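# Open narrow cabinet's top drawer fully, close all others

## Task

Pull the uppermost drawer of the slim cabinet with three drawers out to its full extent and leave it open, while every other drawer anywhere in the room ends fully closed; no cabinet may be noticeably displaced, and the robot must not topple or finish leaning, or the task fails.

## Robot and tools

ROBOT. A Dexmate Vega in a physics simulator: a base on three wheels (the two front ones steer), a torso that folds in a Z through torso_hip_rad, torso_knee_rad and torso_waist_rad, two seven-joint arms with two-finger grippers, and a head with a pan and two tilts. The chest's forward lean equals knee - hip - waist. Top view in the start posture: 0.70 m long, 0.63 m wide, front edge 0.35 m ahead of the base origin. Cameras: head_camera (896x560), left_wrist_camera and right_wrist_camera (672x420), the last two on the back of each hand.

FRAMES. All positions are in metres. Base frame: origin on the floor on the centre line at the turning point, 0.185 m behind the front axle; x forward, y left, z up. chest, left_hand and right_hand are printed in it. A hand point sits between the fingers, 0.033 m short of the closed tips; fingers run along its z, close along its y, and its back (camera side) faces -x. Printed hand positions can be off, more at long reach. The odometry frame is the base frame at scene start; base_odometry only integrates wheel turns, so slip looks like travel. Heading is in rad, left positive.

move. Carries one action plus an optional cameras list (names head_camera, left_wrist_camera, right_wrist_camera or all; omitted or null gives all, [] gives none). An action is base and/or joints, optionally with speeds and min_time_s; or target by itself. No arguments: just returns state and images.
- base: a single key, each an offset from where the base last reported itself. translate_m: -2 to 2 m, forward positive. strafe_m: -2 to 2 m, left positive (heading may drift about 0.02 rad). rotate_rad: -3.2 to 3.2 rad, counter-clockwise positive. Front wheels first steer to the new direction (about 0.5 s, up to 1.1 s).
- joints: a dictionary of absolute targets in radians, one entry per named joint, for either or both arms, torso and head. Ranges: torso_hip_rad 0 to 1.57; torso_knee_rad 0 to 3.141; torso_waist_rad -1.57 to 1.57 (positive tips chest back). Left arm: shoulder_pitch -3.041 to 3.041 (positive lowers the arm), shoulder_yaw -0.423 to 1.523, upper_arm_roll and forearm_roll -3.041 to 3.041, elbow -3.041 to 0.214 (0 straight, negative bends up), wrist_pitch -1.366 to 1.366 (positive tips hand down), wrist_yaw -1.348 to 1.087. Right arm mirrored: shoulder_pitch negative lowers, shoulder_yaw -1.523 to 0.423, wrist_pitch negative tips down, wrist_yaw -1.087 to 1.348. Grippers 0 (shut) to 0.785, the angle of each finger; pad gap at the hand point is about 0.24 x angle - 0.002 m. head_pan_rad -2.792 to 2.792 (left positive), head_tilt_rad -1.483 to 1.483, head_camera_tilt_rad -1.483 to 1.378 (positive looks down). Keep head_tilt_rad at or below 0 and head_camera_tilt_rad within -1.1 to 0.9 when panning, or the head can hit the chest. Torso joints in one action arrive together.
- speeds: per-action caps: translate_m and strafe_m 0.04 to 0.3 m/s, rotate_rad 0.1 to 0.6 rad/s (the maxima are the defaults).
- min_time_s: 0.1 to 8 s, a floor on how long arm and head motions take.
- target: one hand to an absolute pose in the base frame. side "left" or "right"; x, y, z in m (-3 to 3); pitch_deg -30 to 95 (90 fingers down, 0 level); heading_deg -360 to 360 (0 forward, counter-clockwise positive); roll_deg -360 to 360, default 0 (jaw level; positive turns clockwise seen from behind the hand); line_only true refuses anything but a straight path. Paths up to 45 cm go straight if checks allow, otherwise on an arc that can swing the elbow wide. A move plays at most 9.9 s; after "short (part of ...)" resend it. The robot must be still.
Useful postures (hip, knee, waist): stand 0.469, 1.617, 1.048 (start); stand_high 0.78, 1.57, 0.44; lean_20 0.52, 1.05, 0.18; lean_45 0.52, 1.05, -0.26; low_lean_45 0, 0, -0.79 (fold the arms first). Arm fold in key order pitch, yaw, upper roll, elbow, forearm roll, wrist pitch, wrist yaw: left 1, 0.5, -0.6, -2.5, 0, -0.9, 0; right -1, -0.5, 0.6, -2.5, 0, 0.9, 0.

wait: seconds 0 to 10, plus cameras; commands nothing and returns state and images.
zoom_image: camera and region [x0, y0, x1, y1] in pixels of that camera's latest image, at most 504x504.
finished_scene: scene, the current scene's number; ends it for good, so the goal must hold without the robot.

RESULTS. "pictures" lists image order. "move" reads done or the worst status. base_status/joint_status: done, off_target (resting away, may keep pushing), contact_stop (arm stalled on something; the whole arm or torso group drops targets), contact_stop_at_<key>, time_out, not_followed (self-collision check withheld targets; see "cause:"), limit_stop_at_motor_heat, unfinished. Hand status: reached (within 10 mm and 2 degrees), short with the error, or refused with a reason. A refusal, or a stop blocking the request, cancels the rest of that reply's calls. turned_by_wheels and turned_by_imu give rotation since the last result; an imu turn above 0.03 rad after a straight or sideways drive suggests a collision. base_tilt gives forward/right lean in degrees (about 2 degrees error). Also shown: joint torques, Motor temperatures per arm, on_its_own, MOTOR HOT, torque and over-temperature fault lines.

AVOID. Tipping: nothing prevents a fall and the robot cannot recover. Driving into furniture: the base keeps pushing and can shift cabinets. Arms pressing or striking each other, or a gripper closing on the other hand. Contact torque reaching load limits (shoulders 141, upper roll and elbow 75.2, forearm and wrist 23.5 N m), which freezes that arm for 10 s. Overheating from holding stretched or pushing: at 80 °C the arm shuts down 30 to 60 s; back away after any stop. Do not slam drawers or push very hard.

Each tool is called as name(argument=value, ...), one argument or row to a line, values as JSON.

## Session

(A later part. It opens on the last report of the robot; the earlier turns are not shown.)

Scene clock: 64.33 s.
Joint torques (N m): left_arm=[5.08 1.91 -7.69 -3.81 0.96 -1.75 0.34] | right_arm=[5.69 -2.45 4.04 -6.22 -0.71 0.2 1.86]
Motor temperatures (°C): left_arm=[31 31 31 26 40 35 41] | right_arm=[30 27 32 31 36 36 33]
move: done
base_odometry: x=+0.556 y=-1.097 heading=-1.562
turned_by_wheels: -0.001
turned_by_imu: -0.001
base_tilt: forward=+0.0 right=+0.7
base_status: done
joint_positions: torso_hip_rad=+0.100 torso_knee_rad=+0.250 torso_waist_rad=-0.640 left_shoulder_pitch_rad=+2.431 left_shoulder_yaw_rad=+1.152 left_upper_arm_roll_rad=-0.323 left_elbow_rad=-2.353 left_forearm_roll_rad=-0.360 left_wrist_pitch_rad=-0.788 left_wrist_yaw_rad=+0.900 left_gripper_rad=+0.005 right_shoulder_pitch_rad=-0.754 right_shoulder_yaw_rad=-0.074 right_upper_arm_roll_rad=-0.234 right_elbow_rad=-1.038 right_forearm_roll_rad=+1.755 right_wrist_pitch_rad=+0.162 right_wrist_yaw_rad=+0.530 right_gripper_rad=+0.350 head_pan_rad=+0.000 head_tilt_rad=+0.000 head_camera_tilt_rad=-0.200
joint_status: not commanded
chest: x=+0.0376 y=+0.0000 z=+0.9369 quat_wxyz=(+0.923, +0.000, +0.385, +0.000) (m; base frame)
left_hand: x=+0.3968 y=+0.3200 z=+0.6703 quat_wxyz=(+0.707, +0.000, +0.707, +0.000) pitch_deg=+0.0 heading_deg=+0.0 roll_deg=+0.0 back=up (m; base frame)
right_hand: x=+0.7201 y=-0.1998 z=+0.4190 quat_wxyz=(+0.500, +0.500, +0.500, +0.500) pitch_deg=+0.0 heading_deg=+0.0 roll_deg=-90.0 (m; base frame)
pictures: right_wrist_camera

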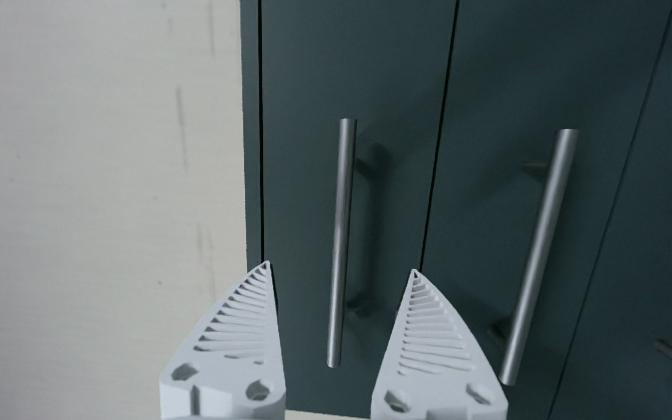

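move(
  base={"translate_m": 0.036},
  speeds={"translate_m": 0.05},
  cameras=["right_wrist_camera"],
)

move(
  joints={"right_gripper_rad": 0.0},
  cameras=["right_wrist_camera"],
)

Scene clock: 65.83 s.
Joint torques (N m): left_arm=[5.14 1.06 -8.89 -4.07 1.19 -1.91 0.15] | right_arm=[4.99 -2.71 4.28 -7.65 -0.69 0.58 1.91]
Motor temperatures (°C): left_arm=[31 31 31 26 40 35 41] | right_arm=[30 27 32 31 36 36 33]
move: done
base_odometry: x=+0.557 y=-1.133 heading=-1.563
turned_by_wheels: -0.001
turned_by_imu: -0.001
base_tilt: forward=+0.1 right=+0.7
base_status: done
joint_positions: torso_hip_rad=+0.100 torso_knee_rad=+0.250 torso_waist_rad=-0.640 left_shoulder_pitch_rad=+2.431 left_shoulder_yaw_rad=+1.152 left_upper_arm_roll_rad=-0.323 left_elbow_rad=-2.353 left_forearm_roll_rad=-0.360 left_wrist_pitch_rad=-0.788 left_wrist_yaw_rad=+0.900 left_gripper_rad=+0.005 right_shoulder_pitch_rad=-0.754 right_shoulder_yaw_rad=-0.074 right_upper_arm_roll_rad=-0.234 right_elbow_rad=-1.038 right_forearm_roll_rad=+1.755 right_wrist_pitch_rad=+0.162 right_wrist_yaw_rad=+0.530 right_gripper_rad=+0.350 head_pan_rad=+0.000 head_tilt_rad=+0.000 head_camera_tilt_rad=-0.200
joint_status: not commanded
chest: x=+0.0376 y=+0.0000 z=+0.9369 quat_wxyz=(+0.923, +0.000, +0.385, +0.000) (m; base frame)
left_hand: x=+0.3968 y=+0.3200 z=+0.6703 quat_wxyz=(+0.707, +0.000, +0.707, +0.000) pitch_deg=+0.0 heading_deg=+0.0 roll_deg=+0.0 back=up (m; base frame)
right_hand: x=+0.7200 y=-0.1998 z=+0.4190 quat_wxyz=(+0.500, +0.500, +0.500, +0.500) pitch_deg=+0.0 heading_deg=+0.0 roll_deg=-90.0 (m; base frame)
pictures: right_wrist_camera

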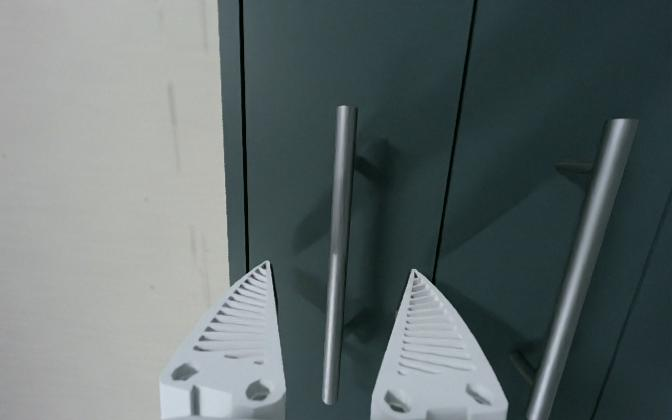

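Scene clock: 66.73 s.
Joint torques (N m): left_arm=[5.77 1.82 -8.54 -4.73 1.22 -1.6 0.11] | right_arm=[6.09 -2.42 3.8 -5.85 -0.62 0.35 1.96]
Motor temperatures (°C): left_arm=[31 31 31 26 40 35 41] | right_arm=[30 27 32 31 36 36 33]
move: done
base_odometry: x=+0.557 y=-1.133 heading=-1.563
turned_by_wheels: +0.000
turned_by_imu: +0.000
base_tilt: forward=+0.1 right=+0.8
base_status: not commanded
joint_positions: torso_hip_rad=+0.100 torso_knee_rad=+0.250 torso_waist_rad=-0.640 left_shoulder_pitch_rad=+2.431 left_shoulder_yaw_rad=+1.152 left_upper_arm_roll_rad=-0.323 left_elbow_rad=-2.353 left_forearm_roll_rad=-0.360 left_wrist_pitch_rad=-0.788 left_wrist_yaw_rad=+0.900 left_gripper_rad=+0.005 right_shoulder_pitch_rad=-0.754 right_shoulder_yaw_rad=-0.074 right_upper_arm_roll_rad=-0.234 right_elbow_rad=-1.039 right_forearm_roll_rad=+1.755 right_wrist_pitch_rad=+0.162 right_wrist_yaw_rad=+0.530 right_gripper_rad=+0.000 head_pan_rad=+0.000 head_tilt_rad=+0.000 head_camera_tilt_rad=-0.200
joint_status: all done
chest: x=+0.0376 y=+0.0000 z=+0.9369 quat_wxyz=(+0.923, +0.000, +0.385, +0.000) (m; base frame)
left_hand: x=+0.3968 y=+0.3200 z=+0.6703 quat_wxyz=(+0.707, +0.000, +0.707, +0.000) pitch_deg=+0.0 heading_deg=+0.0 roll_deg=+0.0 back=up (m; base frame)
right_hand: x=+0.7201 y=-0.1998 z=+0.4191 quat_wxyz=(+0.500, +0.500, +0.500, +0.500) pitch_deg=+0.0 heading_deg=+0.0 roll_deg=-90.0 (m; base frame)
pictures: right_wrist_camera

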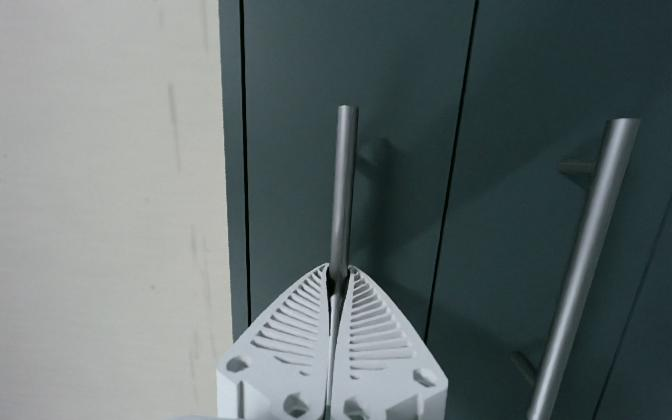

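move(
  base={"translate_m": -0.1},
  speeds={"translate_m": 0.06},
  cameras=["right_wrist_camera", "head_camera"],
)

move(
  base={"translate_m": -0.12},
  speeds={"translate_m": 0.06},
  cameras=["right_wrist_camera"],
)

move(
  base={"translate_m": -0.11},
  speeds={"translate_m": 0.06},
  cameras=["right_wrist_camera"],
)

Scene clock: 69.30 s.
Joint torques (N m): left_arm=[5.03 2.04 -8.39 -4.61 1.14 -2.08 0.1] | right_arm=[5.87 -0.96 3.95 -5.45 0.19 2.14 1.82]
Motor temperatures (°C): left_arm=[31 31 31 26 40 35 41] | right_arm=[30 27 32 31 36 36 33]
move: done
base_odometry: x=+0.556 y=-1.033 heading=-1.563
turned_by_wheels: +0.000
turned_by_imu: +0.001
base_tilt: forward=+0.1 right=+0.7
base_status: done
joint_positions: torso_hip_rad=+0.100 torso_knee_rad=+0.250 torso_waist_rad=-0.640 left_shoulder_pitch_rad=+2.431 left_shoulder_yaw_rad=+1.152 left_upper_arm_roll_rad=-0.323 left_elbow_rad=-2.353 left_forearm_roll_rad=-0.360 left_wrist_pitch_rad=-0.788 left_wrist_yaw_rad=+0.900 left_gripper_rad=+0.005 right_shoulder_pitch_rad=-0.754 right_shoulder_yaw_rad=-0.074 right_upper_arm_roll_rad=-0.234 right_elbow_rad=-1.039 right_forearm_roll_rad=+1.755 right_wrist_pitch_rad=+0.161 right_wrist_yaw_rad=+0.530 right_gripper_rad=+0.000 head_pan_rad=+0.000 head_tilt_rad=+0.000 head_camera_tilt_rad=-0.200
joint_status: not commanded
chest: x=+0.0376 y=+0.0000 z=+0.9369 quat_wxyz=(+0.923, +0.000, +0.385, +0.000) (m; base frame)
left_hand: x=+0.3968 y=+0.3200 z=+0.6703 quat_wxyz=(+0.707, +0.000, +0.707, +0.000) pitch_deg=+0.0 heading_deg=+0.0 roll_deg=+0.0 back=up (m; base frame)
right_hand: x=+0.7201 y=-0.1996 z=+0.4192 quat_wxyz=(+0.500, +0.500, +0.500, +0.500) pitch_deg=+0.0 heading_deg=+0.0 roll_deg=-90.0 (m; base frame)
pictures: head_camera, right_wrist_camera

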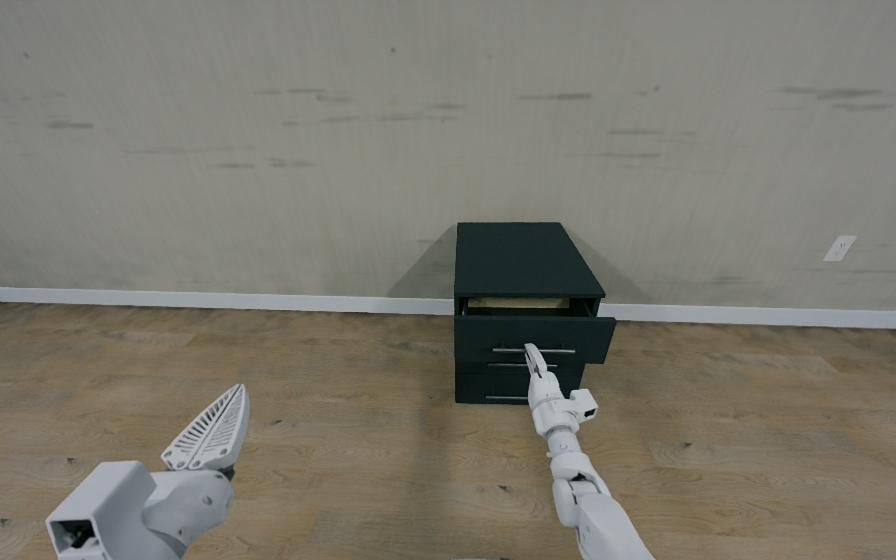

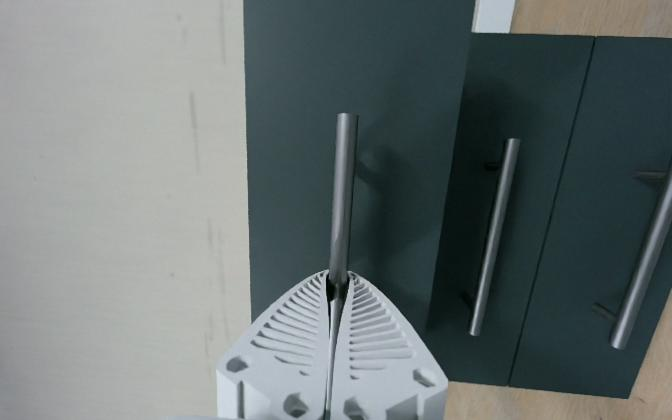

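Scene clock: 71.90 s.
Joint torques (N m): left_arm=[5.8 2.59 -8.55 -4.65 1.02 -2 0] | right_arm=[7.21 -3.6 5.02 -4.8 1.23 4.39 1.9]
Motor temperatures (°C): left_arm=[31 31 31 26 40 35 41] | right_arm=[30 27 32 31 36 36 33]
move: done
base_odometry: x=+0.555 y=-0.913 heading=-1.562
turned_by_wheels: +0.000
turned_by_imu: +0.000
base_tilt: forward=+0.0 right=+0.7
base_status: done
joint_positions: torso_hip_rad=+0.100 torso_knee_rad=+0.250 torso_waist_rad=-0.640 left_shoulder_pitch_rad=+2.431 left_shoulder_yaw_rad=+1.152 left_upper_arm_roll_rad=-0.323 left_elbow_rad=-2.353 left_forearm_roll_rad=-0.360 left_wrist_pitch_rad=-0.788 left_wrist_yaw_rad=+0.900 left_gripper_rad=+0.005 right_shoulder_pitch_rad=-0.754 right_shoulder_yaw_rad=-0.074 right_upper_arm_roll_rad=-0.234 right_elbow_rad=-1.039 right_forearm_roll_rad=+1.755 right_wrist_pitch_rad=+0.161 right_wrist_yaw_rad=+0.530 right_gripper_rad=+0.000 head_pan_rad=+0.000 head_tilt_rad=+0.000 head_camera_tilt_rad=-0.200
joint_status: not commanded
chest: x=+0.0376 y=+0.0000 z=+0.9369 quat_wxyz=(+0.923, +0.000, +0.385, +0.000) (m; base frame)
left_hand: x=+0.3968 y=+0.3200 z=+0.6703 quat_wxyz=(+0.707, +0.000, +0.707, +0.000) pitch_deg=+0.0 heading_deg=+0.0 roll_deg=+0.0 back=up (m; base frame)
right_hand: x=+0.7201 y=-0.1993 z=+0.4192 quat_wxyz=(+0.500, +0.500, +0.500, +0.500) pitch_deg=+0.0 heading_deg=+0.1 roll_deg=-90.0 (m; base frame)
pictures: right_wrist_camera

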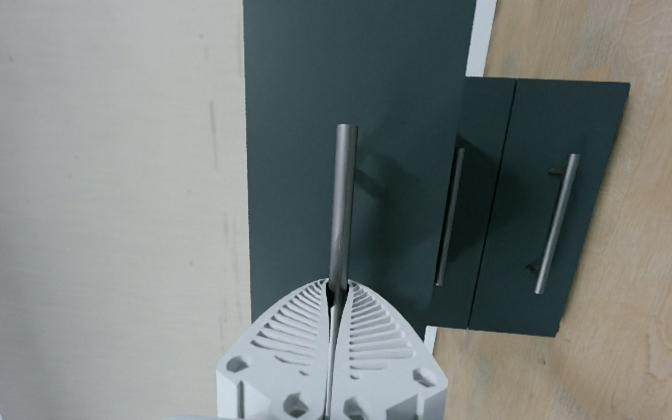

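Scene clock: 74.40 s.
Joint torques (N m): left_arm=[5.68 0.32 -8.3 -3.45 1.3 -2.24 0.23] | right_arm=[6.43 -4.69 6.56 -5.23 1.25 5.01 2.12]
Motor temperatures (°C): left_arm=[31 31 31 26 40 35 41] | right_arm=[30 27 32 31 36 36 33]
move: done
base_odometry: x=+0.554 y=-0.803 heading=-1.563
turned_by_wheels: -0.001
turned_by_imu: -0.002
base_tilt: forward=+0.0 right=+0.7
base_status: done
joint_positions: torso_hip_rad=+0.100 torso_knee_rad=+0.250 torso_waist_rad=-0.640 left_shoulder_pitch_rad=+2.431 left_shoulder_yaw_rad=+1.152 left_upper_arm_roll_rad=-0.323 left_elbow_rad=-2.353 left_forearm_roll_rad=-0.360 left_wrist_pitch_rad=-0.788 left_wrist_yaw_rad=+0.900 left_gripper_rad=+0.005 right_shoulder_pitch_rad=-0.754 right_shoulder_yaw_rad=-0.074 right_upper_arm_roll_rad=-0.234 right_elbow_rad=-1.039 right_forearm_roll_rad=+1.755 right_wrist_pitch_rad=+0.161 right_wrist_yaw_rad=+0.530 right_gripper_rad=+0.000 head_pan_rad=+0.000 head_tilt_rad=+0.000 head_camera_tilt_rad=-0.200
joint_status: not commanded
chest: x=+0.0376 y=+0.0000 z=+0.9369 quat_wxyz=(+0.923, +0.000, +0.385, +0.000) (m; base frame)
left_hand: x=+0.3968 y=+0.3200 z=+0.6703 quat_wxyz=(+0.707, +0.000, +0.707, +0.000) pitch_deg=+0.0 heading_deg=+0.0 roll_deg=+0.0 back=up (m; base frame)
right_hand: x=+0.7201 y=-0.1991 z=+0.4192 quat_wxyz=(+0.500, +0.500, +0.500, +0.501) pitch_deg=+0.0 heading_deg=+0.1 roll_deg=-90.0 (m; base frame)
pictures: right_wrist_camera

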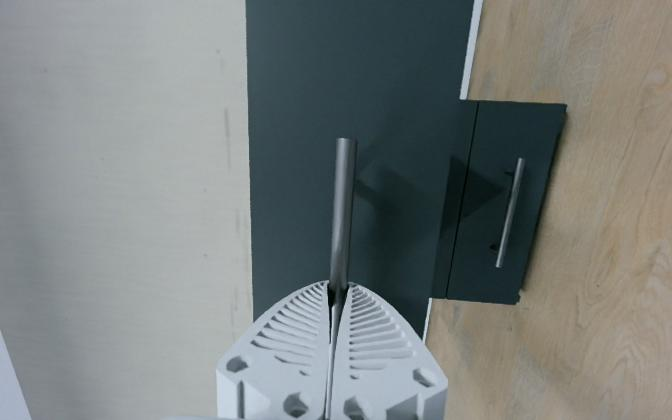

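move(
  joints={"right_gripper_rad": 0.3},
  cameras=["right_wrist_camera"],
)

Scene clock: 76.77 s.
Joint torques (N m): left_arm=[5.25 2.12 -8.3 -4.02 1.17 -1.84 0.3] | right_arm=[6.97 -2.63 5.46 -5.06 -0.21 0.63 2.07]
Motor temperatures (°C): left_arm=[31 31 31 26 40 35 41] | right_arm=[30 27 32 31 36 36 33]
move: done
base_odometry: x=+0.554 y=-0.803 heading=-1.563
turned_by_wheels: +0.000
turned_by_imu: +0.000
base_tilt: forward=+0.0 right=+0.7
base_status: not commanded
joint_positions: torso_hip_rad=+0.100 torso_knee_rad=+0.250 torso_waist_rad=-0.640 left_shoulder_pitch_rad=+2.431 left_shoulder_yaw_rad=+1.152 left_upper_arm_roll_rad=-0.323 left_elbow_rad=-2.353 left_forearm_roll_rad=-0.360 left_wrist_pitch_rad=-0.788 left_wrist_yaw_rad=+0.900 left_gripper_rad=+0.005 right_shoulder_pitch_rad=-0.754 right_shoulder_yaw_rad=-0.074 right_upper_arm_roll_rad=-0.234 right_elbow_rad=-1.039 right_forearm_roll_rad=+1.755 right_wrist_pitch_rad=+0.162 right_wrist_yaw_rad=+0.530 right_gripper_rad=+0.300 head_pan_rad=+0.000 head_tilt_rad=+0.000 head_camera_tilt_rad=-0.200
joint_status: all done
chest: x=+0.0376 y=+0.0000 z=+0.9369 quat_wxyz=(+0.923, +0.000, +0.385, +0.000) (m; base frame)
left_hand: x=+0.3968 y=+0.3200 z=+0.6703 quat_wxyz=(+0.707, +0.000, +0.707, +0.000) pitch_deg=+0.0 heading_deg=+0.0 roll_deg=+0.0 back=up (m; base frame)
right_hand: x=+0.7201 y=-0.1997 z=+0.4192 quat_wxyz=(+0.500, +0.500, +0.500, +0.500) pitch_deg=+0.0 heading_deg=+0.0 roll_deg=-90.0 (m; base frame)
pictures: right_wrist_camera

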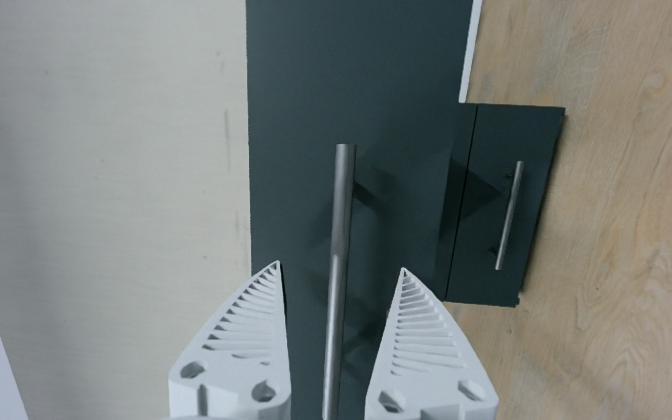

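move(
  base={"rotate_rad": -0.06},
  cameras=["head_camera", "right_wrist_camera"],
)

Scene clock: 78.27 s.
Joint torques (N m): left_arm=[4.75 0.36 -8.25 -3.41 1.16 -1.84 0.03] | right_arm=[5.7 -2.3 5.02 -5.1 -0.05 0.4 2.13]
Motor temperatures (°C): left_arm=[31 31 31 26 40 35 41] | right_arm=[30 27 32 31 36 36 33]
move: done
base_odometry: x=+0.554 y=-0.803 heading=-1.623
turned_by_wheels: -0.060
turned_by_imu: -0.061
base_tilt: forward=+0.1 right=+0.7
base_status: done
joint_positions: torso_hip_rad=+0.100 torso_knee_rad=+0.250 torso_waist_rad=-0.640 left_shoulder_pitch_rad=+2.431 left_shoulder_yaw_rad=+1.152 left_upper_arm_roll_rad=-0.323 left_elbow_rad=-2.353 left_forearm_roll_rad=-0.360 left_wrist_pitch_rad=-0.788 left_wrist_yaw_rad=+0.900 left_gripper_rad=+0.005 right_shoulder_pitch_rad=-0.754 right_shoulder_yaw_rad=-0.074 right_upper_arm_roll_rad=-0.234 right_elbow_rad=-1.039 right_forearm_roll_rad=+1.755 right_wrist_pitch_rad=+0.162 right_wrist_yaw_rad=+0.529 right_gripper_rad=+0.300 head_pan_rad=+0.000 head_tilt_rad=+0.000 head_camera_tilt_rad=-0.200
joint_status: not commanded
chest: x=+0.0376 y=+0.0000 z=+0.9369 quat_wxyz=(+0.923, +0.000, +0.385, +0.000) (m; base frame)
left_hand: x=+0.3968 y=+0.3200 z=+0.6703 quat_wxyz=(+0.707, +0.000, +0.707, +0.000) pitch_deg=+0.0 heading_deg=+0.0 roll_deg=+0.0 back=up (m; base frame)
right_hand: x=+0.7201 y=-0.1997 z=+0.4192 quat_wxyz=(+0.500, +0.500, +0.500, +0.500) pitch_deg=+0.0 heading_deg=+0.0 roll_deg=-90.0 (m; base frame)
pictures: head_camera, right_wrist_camera

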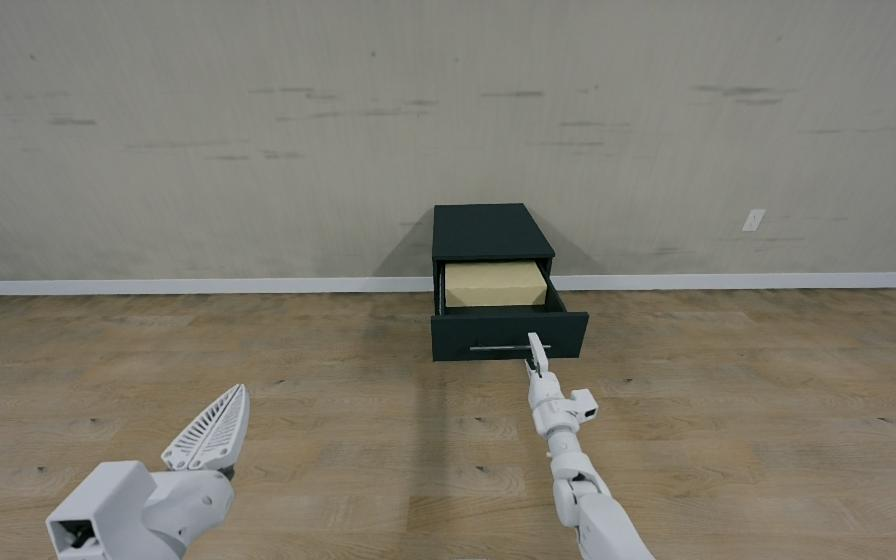

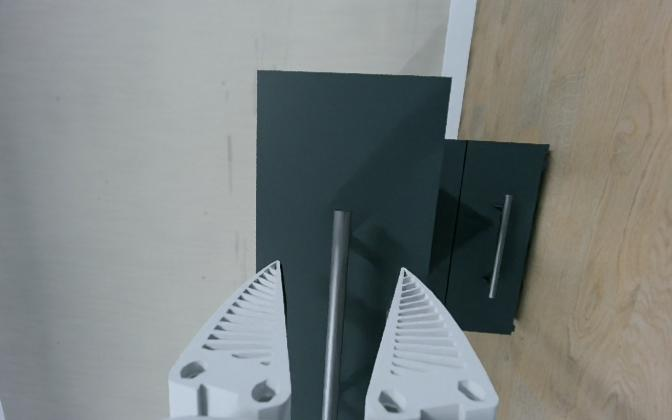

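move(
  target={"side": "right", "x": 0.72, "y": -0.13, "z": 0.419, "pitch_deg": 0, "heading_deg": 0, "roll_deg": 90, "line_only": true},
  cameras=["head_camera", "right_wrist_camera"],
)

Scene clock: 79.63 s.
Joint torques (N m): left_arm=[4.71 0.58 -8.46 -4.45 1.23 -1.78 -0.09] | right_arm=[5.37 -0.68 5.11 -5.18 -0.1 0.54 2.21]
Motor temperatures (°C): left_arm=[31 31 31 26 40 35 41] | right_arm=[30 27 32 31 36 36 33]
move: refused
base_odometry: x=+0.554 y=-0.803 heading=-1.623
turned_by_wheels: +0.000
turned_by_imu: +0.000
base_tilt: forward=+0.0 right=+0.7
base_status: not commanded
joint_positions: torso_hip_rad=+0.100 torso_knee_rad=+0.250 torso_waist_rad=-0.640 left_shoulder_pitch_rad=+2.431 left_shoulder_yaw_rad=+1.152 left_upper_arm_roll_rad=-0.323 left_elbow_rad=-2.353 left_forearm_roll_rad=-0.360 left_wrist_pitch_rad=-0.788 left_wrist_yaw_rad=+0.900 left_gripper_rad=+0.005 right_shoulder_pitch_rad=-0.754 right_shoulder_yaw_rad=-0.074 right_upper_arm_roll_rad=-0.234 right_elbow_rad=-1.039 right_forearm_roll_rad=+1.755 right_wrist_pitch_rad=+0.162 right_wrist_yaw_rad=+0.529 right_gripper_rad=+0.300 head_pan_rad=+0.000 head_tilt_rad=+0.000 head_camera_tilt_rad=-0.200
joint_status: not commanded
chest: x=+0.0376 y=+0.0000 z=+0.9369 quat_wxyz=(+0.923, +0.000, +0.385, +0.000) (m; base frame)
left_hand: x=+0.3968 y=+0.3200 z=+0.6703 quat_wxyz=(+0.707, +0.000, +0.707, +0.000) pitch_deg=+0.0 heading_deg=+0.0 roll_deg=+0.0 back=up (m; base frame)
right_hand: x=+0.7201 y=-0.1997 z=+0.4192 quat_wxyz=(+0.500, +0.500, +0.500, +0.500) pitch_deg=+0.0 heading_deg=+0.0 roll_deg=-90.0 (m; base frame)
right_hand_status: refused: you asked line_only, and the move would not run on a straight line (the straight line was blocked) but on a checked arc of 5.4 s: over the whole arc the hand travels 0.88 m to end 0.07 m from its start, up to 0.32 m off the straight line; right_wrist_yaw_rad turns most, 1.62 rad; on the way or at its end the hand turns up to 180 deg from its attitude at the start. Nothing moved.
pictures: head_camera, right_wrist_camera

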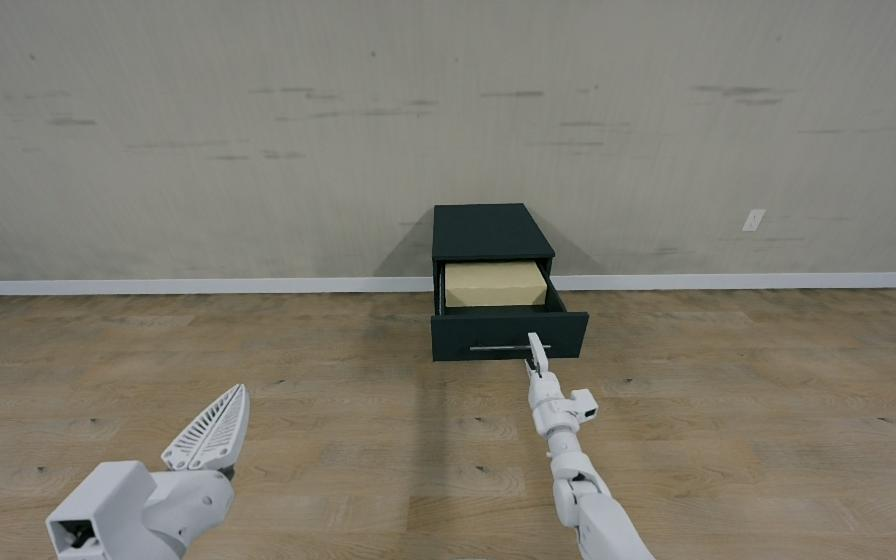

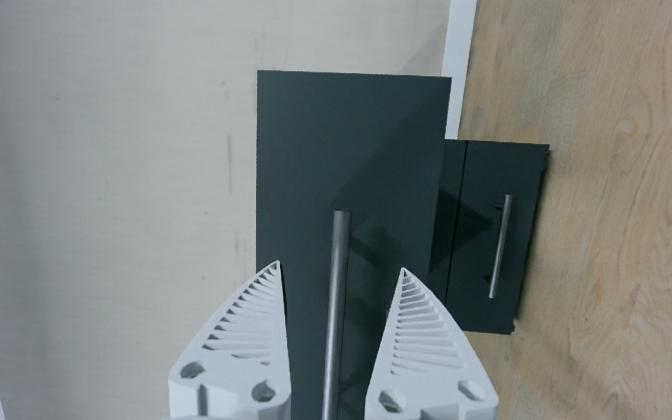

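move(
  target={"side": "right", "x": 0.725, "y": -0.165, "z": 0.419, "pitch_deg": 0, "heading_deg": 0, "roll_deg": 90, "line_only": true},
  cameras=["right_wrist_camera"],
)

Scene clock: 80.33 s.
Joint torques (N m): left_arm=[5.71 1.22 -9.05 -3.39 1.24 -1.98 0.25] | right_arm=[6.59 -2.2 4.8 -5.26 -0.22 -0.05 2.4]
Motor temperatures (°C): left_arm=[31 31 31 26 40 35 41] | right_arm=[30 27 32 31 36 36 33]
move: refused
base_odometry: x=+0.554 y=-0.803 heading=-1.623
turned_by_wheels: +0.000
turned_by_imu: +0.000
base_tilt: forward=+0.0 right=+0.7
base_status: not commanded
joint_positions: torso_hip_rad=+0.100 torso_knee_rad=+0.250 torso_waist_rad=-0.640 left_shoulder_pitch_rad=+2.431 left_shoulder_yaw_rad=+1.152 left_upper_arm_roll_rad=-0.323 left_elbow_rad=-2.353 left_forearm_roll_rad=-0.360 left_wrist_pitch_rad=-0.788 left_wrist_yaw_rad=+0.900 left_gripper_rad=+0.005 right_shoulder_pitch_rad=-0.754 right_shoulder_yaw_rad=-0.074 right_upper_arm_roll_rad=-0.234 right_elbow_rad=-1.039 right_forearm_roll_rad=+1.755 right_wrist_pitch_rad=+0.162 right_wrist_yaw_rad=+0.529 right_gripper_rad=+0.300 head_pan_rad=+0.000 head_tilt_rad=+0.000 head_camera_tilt_rad=-0.200
joint_status: not commanded
chest: x=+0.0376 y=+0.0000 z=+0.9369 quat_wxyz=(+0.923, +0.000, +0.385, +0.000) (m; base frame)
left_hand: x=+0.3968 y=+0.3200 z=+0.6703 quat_wxyz=(+0.707, +0.000, +0.707, +0.000) pitch_deg=+0.0 heading_deg=+0.0 roll_deg=+0.0 back=up (m; base frame)
right_hand: x=+0.7201 y=-0.1997 z=+0.4192 quat_wxyz=(+0.500, +0.500, +0.500, +0.500) pitch_deg=+0.0 heading_deg=+0.0 roll_deg=-90.0 (m; base frame)
right_hand_status: refused: you asked line_only, and the move would not run on a straight line (the straight line was blocked) but on a checked arc of 1.4 s: over the whole arc the hand travels 0.04 m to end 0.04 m from its start, up to 0.01 m off the straight line; right_upper_arm_roll_rad turns most, 0.34 rad; on the way or at its end the hand turns up to 1 deg from its attitude at the start. Nothing moved.
pictures: right_wrist_camera

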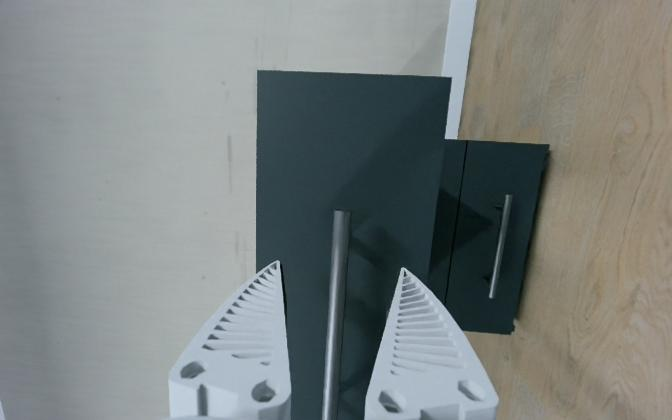

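move(
  base={"translate_m": -0.08},
  speeds={"translate_m": 0.08},
  cameras=[],
)

move(
  target={"side": "right", "x": 0.72, "y": -0.16, "z": 0.419, "pitch_deg": 0, "heading_deg": 0, "roll_deg": 90},
  cameras=["head_camera", "right_wrist_camera"],
)

Scene clock: 82.77 s.
Joint torques (N m): left_arm=[5.02 0.24 -7.72 -4 1.18 -2.31 0.15] | right_arm=[6.85 -2.52 5.05 -5.51 -0.05 1.08 2.16]
Motor temperatures (°C): left_arm=[31 31 31 26 40 35 41] | right_arm=[30 27 32 31 36 36 33]
move: done
base_odometry: x=+0.559 y=-0.723 heading=-1.624
turned_by_wheels: -0.001
turned_by_imu: +0.000
base_tilt: forward=+0.0 right=+0.8
base_status: done
joint_positions: torso_hip_rad=+0.100 torso_knee_rad=+0.250 torso_waist_rad=-0.640 left_shoulder_pitch_rad=+2.431 left_shoulder_yaw_rad=+1.152 left_upper_arm_roll_rad=-0.323 left_elbow_rad=-2.353 left_forearm_roll_rad=-0.360 left_wrist_pitch_rad=-0.788 left_wrist_yaw_rad=+0.900 left_gripper_rad=+0.005 right_shoulder_pitch_rad=-0.754 right_shoulder_yaw_rad=-0.074 right_upper_arm_roll_rad=-0.234 right_elbow_rad=-1.039 right_forearm_roll_rad=+1.755 right_wrist_pitch_rad=+0.162 right_wrist_yaw_rad=+0.529 right_gripper_rad=+0.300 head_pan_rad=+0.000 head_tilt_rad=+0.000 head_camera_tilt_rad=-0.200
joint_status: not commanded
chest: x=+0.0376 y=+0.0000 z=+0.9369 quat_wxyz=(+0.923, +0.000, +0.385, +0.000) (m; base frame)
left_hand: x=+0.3968 y=+0.3200 z=+0.6703 quat_wxyz=(+0.707, +0.000, +0.707, +0.000) pitch_deg=+0.0 heading_deg=+0.0 roll_deg=+0.0 back=up (m; base frame)
right_hand: x=+0.7201 y=-0.1997 z=+0.4191 quat_wxyz=(+0.500, +0.500, +0.500, +0.500) pitch_deg=+0.0 heading_deg=+0.0 roll_deg=-90.0 (m; base frame)
pictures: none
No camera images: "cameras" was empty.

Scene clock: 85.90 s.
Joint torques (N m): left_arm=[6.53 -0.37 -8.22 -3.69 1.04 -2.26 0.36] | right_arm=[27 -1.4 -0.29 -6.52 -0.86 0.34 2.93]
Motor temperatures (°C): left_arm=[31 31 31 26 40 35 41] | right_arm=[30 27 32 31 36 36 33]
move: done
base_odometry: x=+0.559 y=-0.723 heading=-1.624
turned_by_wheels: +0.000
turned_by_imu: +0.000
base_tilt: forward=+0.0 right=+0.7
base_status: not commanded
joint_positions: torso_hip_rad=+0.100 torso_knee_rad=+0.250 torso_waist_rad=-0.640 left_shoulder_pitch_rad=+2.431 left_shoulder_yaw_rad=+1.152 left_upper_arm_roll_rad=-0.323 left_elbow_rad=-2.353 left_forearm_roll_rad=-0.360 left_wrist_pitch_rad=-0.788 left_wrist_yaw_rad=+0.900 left_gripper_rad=+0.005 right_shoulder_pitch_rad=-0.633 right_shoulder_yaw_rad=-0.235 right_upper_arm_roll_rad=-0.712 right_elbow_rad=-1.043 right_forearm_roll_rad=+2.187 right_wrist_pitch_rad=+0.446 right_wrist_yaw_rad=+0.612 right_gripper_rad=+0.300 head_pan_rad=+0.000 head_tilt_rad=+0.000 head_camera_tilt_rad=-0.200
joint_status: not commanded
chest: x=+0.0376 y=+0.0000 z=+0.9369 quat_wxyz=(+0.923, +0.000, +0.385, +0.000) (m; base frame)
left_hand: x=+0.3968 y=+0.3200 z=+0.6703 quat_wxyz=(+0.707, +0.000, +0.707, +0.000) pitch_deg=+0.0 heading_deg=+0.0 roll_deg=+0.0 back=up (m; base frame)
right_hand: x=+0.7200 y=-0.1603 z=+0.4189 quat_wxyz=(+0.500, +0.500, +0.500, +0.500) pitch_deg=+0.0 heading_deg=+0.0 roll_deg=-90.0 (m; base frame)
right_hand_status: reached (checked arc [the straight line was blocked; over the whole arc the hand travels 0.05 m to end 0.04 m from its start, up to 0.02 m off the straight line; right_upper_arm_roll_rad turns most, 0.48 rad; on the way or at its end the hand turns up to 2 deg from its attitude at the start], planned for 1.8 s): 0 mm and 0.0 deg off.
pictures: head_camera, right_wrist_camera

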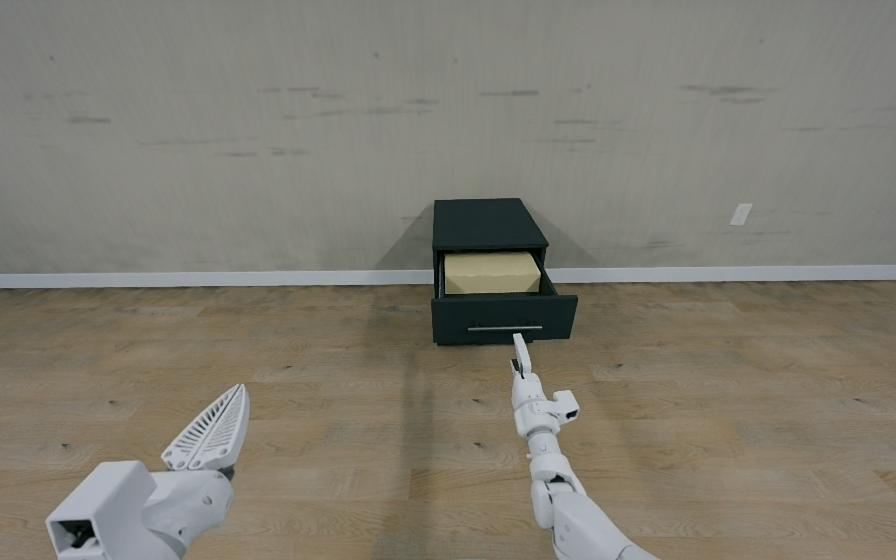

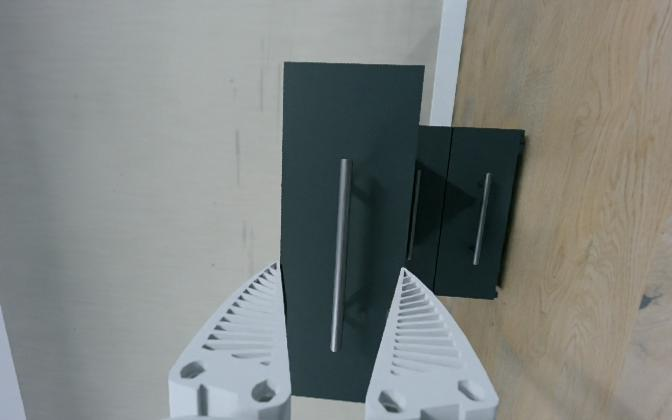

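move(
  base={"translate_m": 0.06},
  speeds={"translate_m": 0.08},
  cameras=["right_wrist_camera"],
)

Scene clock: 87.93 s.
Joint torques (N m): left_arm=[5.6 0.99 -8.23 -4.28 1.21 -2.1 0.25] | right_arm=[28.25 -3.11 -0.39 -6.56 -0.75 0.44 2.76]
Motor temperatures (°C): left_arm=[31 31 31 26 40 35 41] | right_arm=[30 27 32 31 36 36 33]
move: done
base_odometry: x=+0.555 y=-0.783 heading=-1.623
turned_by_wheels: +0.001
turned_by_imu: +0.002
base_tilt: forward=+0.0 right=+0.7
base_status: done
joint_positions: torso_hip_rad=+0.100 torso_knee_rad=+0.250 torso_waist_rad=-0.640 left_shoulder_pitch_rad=+2.431 left_shoulder_yaw_rad=+1.152 left_upper_arm_roll_rad=-0.323 left_elbow_rad=-2.353 left_forearm_roll_rad=-0.360 left_wrist_pitch_rad=-0.788 left_wrist_yaw_rad=+0.900 left_gripper_rad=+0.005 right_shoulder_pitch_rad=-0.632 right_shoulder_yaw_rad=-0.236 right_upper_arm_roll_rad=-0.716 right_elbow_rad=-1.043 right_forearm_roll_rad=+2.191 right_wrist_pitch_rad=+0.448 right_wrist_yaw_rad=+0.612 right_gripper_rad=+0.300 head_pan_rad=+0.000 head_tilt_rad=+0.000 head_camera_tilt_rad=-0.200
joint_status: not commanded
chest: x=+0.0376 y=+0.0000 z=+0.9369 quat_wxyz=(+0.923, +0.000, +0.385, +0.000) (m; base frame)
left_hand: x=+0.3968 y=+0.3200 z=+0.6703 quat_wxyz=(+0.707, +0.000, +0.707, +0.000) pitch_deg=+0.0 heading_deg=+0.0 roll_deg=+0.0 back=up (m; base frame)
right_hand: x=+0.7198 y=-0.1602 z=+0.4185 quat_wxyz=(+0.500, +0.500, +0.500, +0.500) pitch_deg=+0.0 heading_deg=+0.0 roll_deg=-90.0 (m; base frame)
pictures: right_wrist_camera

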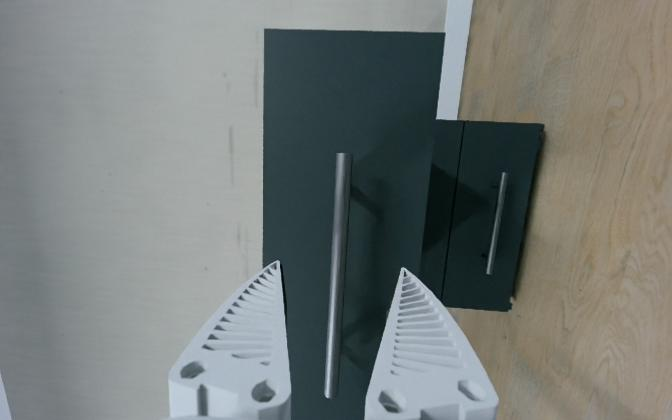

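move(
  base={"translate_m": 0.039},
  speeds={"translate_m": 0.05},
  cameras=["right_wrist_camera"],
)

move(
  joints={"right_gripper_rad": 0.0},
  cameras=["right_wrist_camera"],
)

move(
  base={"translate_m": -0.03},
  speeds={"translate_m": 0.05},
  cameras=["right_wrist_camera"],
)

Scene clock: 89.60 s.
Joint torques (N m): left_arm=[6.63 1.08 -7.92 -4.6 1.45 -2.36 -0.1] | right_arm=[26.84 -1.21 -0.31 -6.32 -0.84 -0.31 2.78]
Motor temperatures (°C): left_arm=[31 31 31 26 40 35 41] | right_arm=[30 27 32 31 36 36 33]
move: done
base_odometry: x=+0.553 y=-0.822 heading=-1.623
turned_by_wheels: +0.001
turned_by_imu: +0.001
base_tilt: forward=+0.0 right=+0.7
base_status: done
joint_positions: torso_hip_rad=+0.100 torso_knee_rad=+0.250 torso_waist_rad=-0.640 left_shoulder_pitch_rad=+2.431 left_shoulder_yaw_rad=+1.152 left_upper_arm_roll_rad=-0.323 left_elbow_rad=-2.353 left_forearm_roll_rad=-0.360 left_wrist_pitch_rad=-0.788 left_wrist_yaw_rad=+0.900 left_gripper_rad=+0.005 right_shoulder_pitch_rad=-0.632 right_shoulder_yaw_rad=-0.236 right_upper_arm_roll_rad=-0.716 right_elbow_rad=-1.043 right_forearm_roll_rad=+2.191 right_wrist_pitch_rad=+0.448 right_wrist_yaw_rad=+0.612 right_gripper_rad=+0.300 head_pan_rad=+0.000 head_tilt_rad=+0.000 head_camera_tilt_rad=-0.200
joint_status: not commanded
chest: x=+0.0376 y=+0.0000 z=+0.9369 quat_wxyz=(+0.923, +0.000, +0.385, +0.000) (m; base frame)
left_hand: x=+0.3968 y=+0.3200 z=+0.6703 quat_wxyz=(+0.707, +0.000, +0.707, +0.000) pitch_deg=+0.0 heading_deg=+0.0 roll_deg=+0.0 back=up (m; base frame)
right_hand: x=+0.7198 y=-0.1602 z=+0.4186 quat_wxyz=(+0.500, +0.500, +0.500, +0.500) pitch_deg=+0.0 heading_deg=+0.0 roll_deg=-90.0 (m; base frame)
pictures: right_wrist_camera

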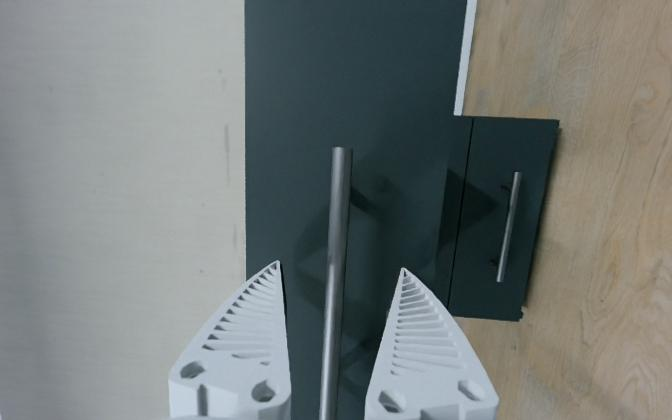

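Scene clock: 90.43 s.
Joint torques (N m): left_arm=[4.98 1.55 -8.09 -5.59 1.27 -2.14 0.12] | right_arm=[22.49 -2.45 -0.27 -4.85 -0.7 0.15 1.23]
Motor temperatures (°C): left_arm=[31 31 31 26 40 35 41] | right_arm=[30 27 32 31 36 36 33]
move: done
base_odometry: x=+0.553 y=-0.822 heading=-1.623
turned_by_wheels: +0.000
turned_by_imu: +0.000
base_tilt: forward=+0.0 right=+0.7
base_status: not commanded
joint_positions: torso_hip_rad=+0.100 torso_knee_rad=+0.250 torso_waist_rad=-0.640 left_shoulder_pitch_rad=+2.431 left_shoulder_yaw_rad=+1.152 left_upper_arm_roll_rad=-0.323 left_elbow_rad=-2.353 left_forearm_roll_rad=-0.360 left_wrist_pitch_rad=-0.788 left_wrist_yaw_rad=+0.900 left_gripper_rad=+0.005 right_shoulder_pitch_rad=-0.632 right_shoulder_yaw_rad=-0.236 right_upper_arm_roll_rad=-0.716 right_elbow_rad=-1.043 right_forearm_roll_rad=+2.191 right_wrist_pitch_rad=+0.448 right_wrist_yaw_rad=+0.613 right_gripper_rad=+0.000 head_pan_rad=+0.000 head_tilt_rad=+0.000 head_camera_tilt_rad=-0.200
joint_status: all done
chest: x=+0.0376 y=+0.0000 z=+0.9369 quat_wxyz=(+0.923, +0.000, +0.385, +0.000) (m; base frame)
left_hand: x=+0.3968 y=+0.3200 z=+0.6703 quat_wxyz=(+0.707, +0.000, +0.707, +0.000) pitch_deg=+0.0 heading_deg=+0.0 roll_deg=+0.0 back=up (m; base frame)
right_hand: x=+0.7199 y=-0.1601 z=+0.4188 quat_wxyz=(+0.500, +0.500, +0.500, +0.500) pitch_deg=+0.0 heading_deg=+0.0 roll_deg=-90.0 (m; base frame)
pictures: right_wrist_camera

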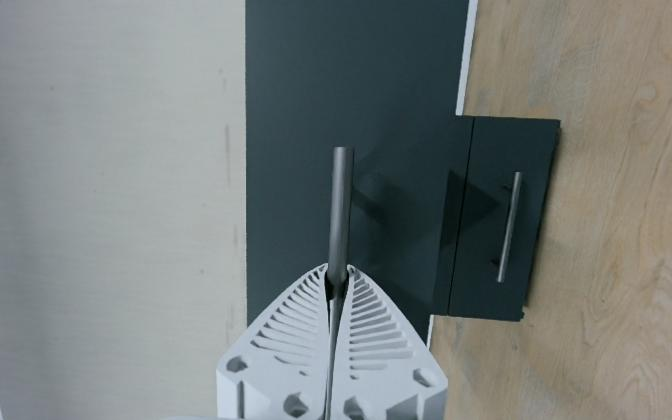

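Scene clock: 91.67 s.
Joint torques (N m): left_arm=[6.56 0.7 -8.25 -5.44 1.27 -1.6 0.07] | right_arm=[19.51 -2.59 -0.11 -5.65 -0.67 -0.04 1.2]
Motor temperatures (°C): left_arm=[31 31 31 26 40 35 41] | right_arm=[30 27 32 31 36 36 33]
move: done
base_odometry: x=+0.555 y=-0.792 heading=-1.623
turned_by_wheels: -0.001
turned_by_imu: -0.002
base_tilt: forward=+0.0 right=+0.7
base_status: done
joint_positions: torso_hip_rad=+0.100 torso_knee_rad=+0.250 torso_waist_rad=-0.640 left_shoulder_pitch_rad=+2.431 left_shoulder_yaw_rad=+1.152 left_upper_arm_roll_rad=-0.323 left_elbow_rad=-2.353 left_forearm_roll_rad=-0.360 left_wrist_pitch_rad=-0.788 left_wrist_yaw_rad=+0.900 left_gripper_rad=+0.005 right_shoulder_pitch_rad=-0.632 right_shoulder_yaw_rad=-0.236 right_upper_arm_roll_rad=-0.716 right_elbow_rad=-1.044 right_forearm_roll_rad=+2.191 right_wrist_pitch_rad=+0.448 right_wrist_yaw_rad=+0.613 right_gripper_rad=+0.000 head_pan_rad=+0.000 head_tilt_rad=+0.000 head_camera_tilt_rad=-0.200
joint_status: not commanded
chest: x=+0.0376 y=+0.0000 z=+0.9369 quat_wxyz=(+0.923, +0.000, +0.385, +0.000) (m; base frame)
left_hand: x=+0.3968 y=+0.3200 z=+0.6703 quat_wxyz=(+0.707, +0.000, +0.707, +0.000) pitch_deg=+0.0 heading_deg=+0.0 roll_deg=+0.0 back=up (m; base frame)
right_hand: x=+0.7200 y=-0.1601 z=+0.4190 quat_wxyz=(+0.500, +0.500, +0.500, +0.500) pitch_deg=+0.0 heading_deg=+0.0 roll_deg=-90.0 (m; base frame)
pictures: right_wrist_camera

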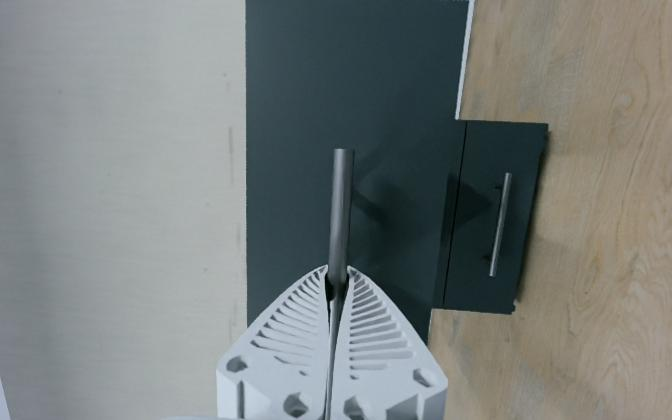

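move(
  base={"translate_m": -0.015},
  speeds={"translate_m": 0.04},
  cameras=["right_wrist_camera"],
)

move(
  base={"translate_m": -0.015},
  speeds={"translate_m": 0.04},
  cameras=["right_wrist_camera"],
)

move(
  base={"translate_m": -0.015},
  speeds={"translate_m": 0.04},
  cameras=["right_wrist_camera"],
)

Scene clock: 93.00 s.
Joint torques (N m): left_arm=[6.07 0.85 -8.09 -3 0.87 -2.39 0.38] | right_arm=[18.02 -2.92 0.58 -3.16 -0.4 0.9 1.38]
Motor temperatures (°C): left_arm=[31 31 31 26 40 35 41] | right_arm=[30 27 32 31 36 36 33]
move: done
base_odometry: x=+0.556 y=-0.777 heading=-1.624
turned_by_wheels: -0.001
turned_by_imu: -0.001
base_tilt: forward=+0.1 right=+0.7
base_status: done
joint_positions: torso_hip_rad=+0.100 torso_knee_rad=+0.250 torso_waist_rad=-0.640 left_shoulder_pitch_rad=+2.431 left_shoulder_yaw_rad=+1.152 left_upper_arm_roll_rad=-0.323 left_elbow_rad=-2.353 left_forearm_roll_rad=-0.360 left_wrist_pitch_rad=-0.788 left_wrist_yaw_rad=+0.900 left_gripper_rad=+0.005 right_shoulder_pitch_rad=-0.632 right_shoulder_yaw_rad=-0.236 right_upper_arm_roll_rad=-0.716 right_elbow_rad=-1.044 right_forearm_roll_rad=+2.191 right_wrist_pitch_rad=+0.448 right_wrist_yaw_rad=+0.613 right_gripper_rad=+0.000 head_pan_rad=+0.000 head_tilt_rad=+0.000 head_camera_tilt_rad=-0.200
joint_status: not commanded
chest: x=+0.0376 y=+0.0000 z=+0.9369 quat_wxyz=(+0.923, +0.000, +0.385, +0.000) (m; base frame)
left_hand: x=+0.3968 y=+0.3200 z=+0.6703 quat_wxyz=(+0.707, +0.000, +0.707, +0.000) pitch_deg=+0.0 heading_deg=+0.0 roll_deg=+0.0 back=up (m; base frame)
right_hand: x=+0.7200 y=-0.1600 z=+0.4191 quat_wxyz=(+0.500, +0.500, +0.500, +0.500) pitch_deg=+0.0 heading_deg=+0.0 roll_deg=-90.0 (m; base frame)
pictures: right_wrist_camera

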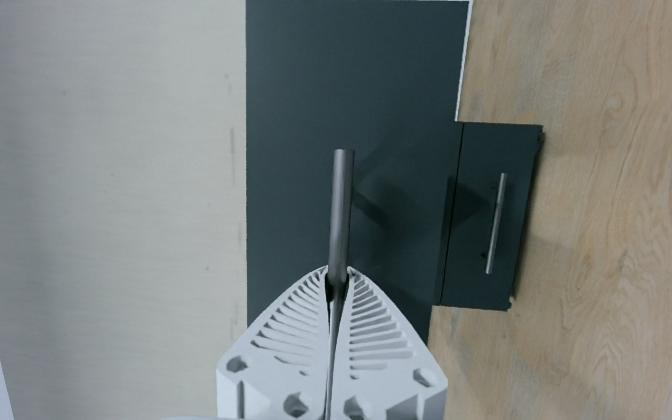

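Scene clock: 94.03 s.
Joint torques (N m): left_arm=[5.88 0.25 -8.19 -4.61 1.35 -2.14 0.04] | right_arm=[16.84 -1.86 0.85 -3.79 -0.37 0.78 1.27]
Motor temperatures (°C): left_arm=[31 31 31 26 40 35 41] | right_arm=[30 27 32 31 36 36 33]
move: done
base_odometry: x=+0.557 y=-0.762 heading=-1.625
turned_by_wheels: -0.001
turned_by_imu: -0.001
base_tilt: forward=+0.0 right=+0.7
base_status: done
joint_positions: torso_hip_rad=+0.100 torso_knee_rad=+0.250 torso_waist_rad=-0.640 left_shoulder_pitch_rad=+2.431 left_shoulder_yaw_rad=+1.152 left_upper_arm_roll_rad=-0.323 left_elbow_rad=-2.353 left_forearm_roll_rad=-0.360 left_wrist_pitch_rad=-0.788 left_wrist_yaw_rad=+0.900 left_gripper_rad=+0.005 right_shoulder_pitch_rad=-0.631 right_shoulder_yaw_rad=-0.236 right_upper_arm_roll_rad=-0.716 right_elbow_rad=-1.044 right_forearm_roll_rad=+2.191 right_wrist_pitch_rad=+0.448 right_wrist_yaw_rad=+0.613 right_gripper_rad=+0.000 head_pan_rad=+0.000 head_tilt_rad=+0.000 head_camera_tilt_rad=-0.200
joint_status: not commanded
chest: x=+0.0376 y=+0.0000 z=+0.9369 quat_wxyz=(+0.923, +0.000, +0.385, +0.000) (m; base frame)
left_hand: x=+0.3968 y=+0.3200 z=+0.6703 quat_wxyz=(+0.707, +0.000, +0.707, +0.000) pitch_deg=+0.0 heading_deg=+0.0 roll_deg=+0.0 back=up (m; base frame)
right_hand: x=+0.7200 y=-0.1600 z=+0.4191 quat_wxyz=(+0.500, +0.500, +0.500, +0.500) pitch_deg=+0.0 heading_deg=+0.0 roll_deg=-90.0 (m; base frame)
pictures: right_wrist_camera

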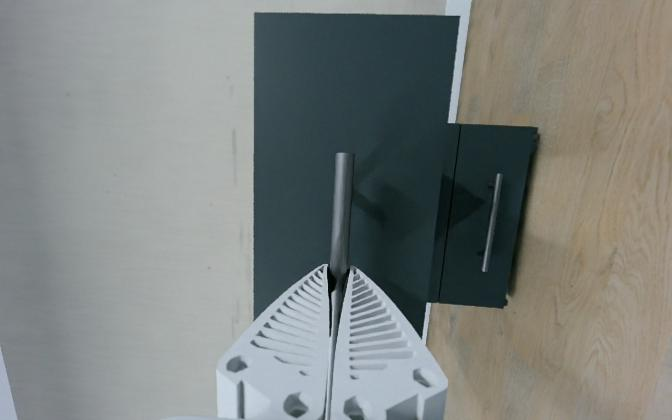

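Scene clock: 95.07 s.
Joint torques (N m): left_arm=[4.08 1.35 -8.08 -4.62 1.17 -2.37 0.05] | right_arm=[16.09 -2.86 0.93 -3.99 -0.81 -0.07 2.01]
Motor temperatures (°C): left_arm=[31 31 31 26 40 35 41] | right_arm=[30 27 32 31 36 36 33]
move: done
base_odometry: x=+0.558 y=-0.747 heading=-1.626
turned_by_wheels: -0.001
turned_by_imu: -0.001
base_tilt: forward=+0.0 right=+0.7
base_status: done
joint_positions: torso_hip_rad=+0.100 torso_knee_rad=+0.250 torso_waist_rad=-0.640 left_shoulder_pitch_rad=+2.431 left_shoulder_yaw_rad=+1.152 left_upper_arm_roll_rad=-0.323 left_elbow_rad=-2.353 left_forearm_roll_rad=-0.360 left_wrist_pitch_rad=-0.788 left_wrist_yaw_rad=+0.900 left_gripper_rad=+0.005 right_shoulder_pitch_rad=-0.631 right_shoulder_yaw_rad=-0.236 right_upper_arm_roll_rad=-0.716 right_elbow_rad=-1.044 right_forearm_roll_rad=+2.191 right_wrist_pitch_rad=+0.448 right_wrist_yaw_rad=+0.613 right_gripper_rad=+0.000 head_pan_rad=+0.000 head_tilt_rad=+0.000 head_camera_tilt_rad=-0.200
joint_status: not commanded
chest: x=+0.0376 y=+0.0000 z=+0.9369 quat_wxyz=(+0.923, +0.000, +0.385, +0.000) (m; base frame)
left_hand: x=+0.3968 y=+0.3200 z=+0.6703 quat_wxyz=(+0.707, +0.000, +0.707, +0.000) pitch_deg=+0.0 heading_deg=+0.0 roll_deg=+0.0 back=up (m; base frame)
right_hand: x=+0.7200 y=-0.1601 z=+0.4190 quat_wxyz=(+0.500, +0.500, +0.500, +0.500) pitch_deg=+0.0 heading_deg=+0.0 roll_deg=-90.0 (m; base frame)
pictures: right_wrist_camera

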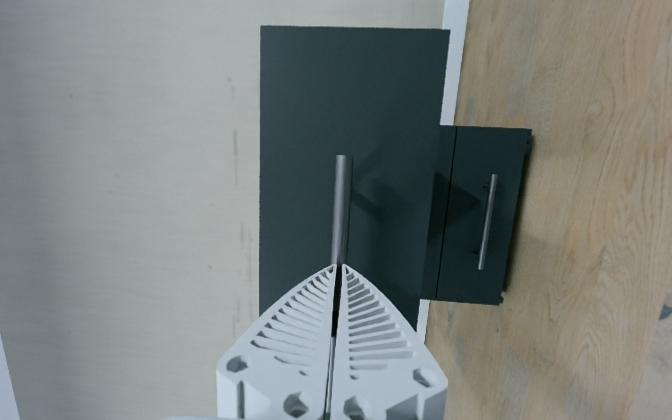

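move(
  joints={"right_gripper_rad": 0.3},
  cameras=["right_wrist_camera"],
)

zoom_image(
  camera="right_wrist_camera",
  region=[200, 80, 480, 420],
)

Scene clock: 96.37 s.
Joint torques (N m): left_arm=[5.17 -1.88 -8.01 -5.37 0.87 -1.47 0.27] | right_arm=[15.61 -1.77 0.65 -3.66 -0.98 0.8 2.36]
Motor temperatures (°C): left_arm=[31 31 31 26 40 35 41] | right_arm=[30 27 32 31 36 36 33]
move: done
base_odometry: x=+0.558 y=-0.747 heading=-1.626
turned_by_wheels: +0.000
turned_by_imu: +0.000
base_tilt: forward=+0.0 right=+0.8
base_status: not commanded
joint_positions: torso_hip_rad=+0.100 torso_knee_rad=+0.250 torso_waist_rad=-0.640 left_shoulder_pitch_rad=+2.431 left_shoulder_yaw_rad=+1.152 left_upper_arm_roll_rad=-0.323 left_elbow_rad=-2.353 left_forearm_roll_rad=-0.360 left_wrist_pitch_rad=-0.788 left_wrist_yaw_rad=+0.900 left_gripper_rad=+0.005 right_shoulder_pitch_rad=-0.631 right_shoulder_yaw_rad=-0.236 right_upper_arm_roll_rad=-0.716 right_elbow_rad=-1.044 right_forearm_roll_rad=+2.191 right_wrist_pitch_rad=+0.448 right_wrist_yaw_rad=+0.613 right_gripper_rad=+0.300 head_pan_rad=+0.000 head_tilt_rad=+0.000 head_camera_tilt_rad=-0.200
joint_status: all done
chest: x=+0.0376 y=+0.0000 z=+0.9369 quat_wxyz=(+0.923, +0.000, +0.385, +0.000) (m; base frame)
left_hand: x=+0.3968 y=+0.3200 z=+0.6703 quat_wxyz=(+0.707, +0.000, +0.707, +0.000) pitch_deg=+0.0 heading_deg=+0.0 roll_deg=+0.0 back=up (m; base frame)
right_hand: x=+0.7200 y=-0.1601 z=+0.4190 quat_wxyz=(+0.500, +0.500, +0.500, +0.500) pitch_deg=+0.0 heading_deg=+0.0 roll_deg=-90.0 (m; base frame)
pictures: right_wrist_camera

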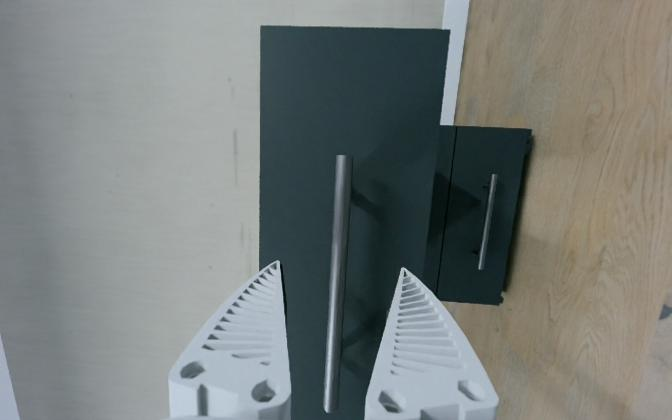

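Scaled by 1.482 from the camera's 672x420 image, which has a finer 960x600 frame.

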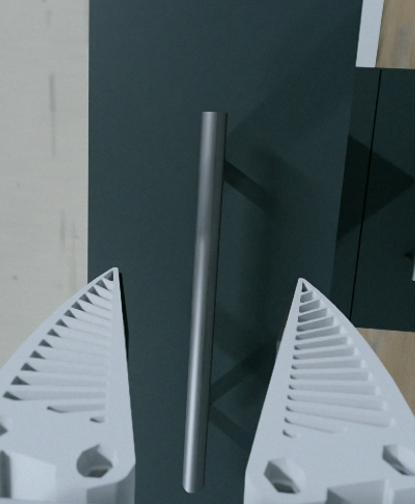

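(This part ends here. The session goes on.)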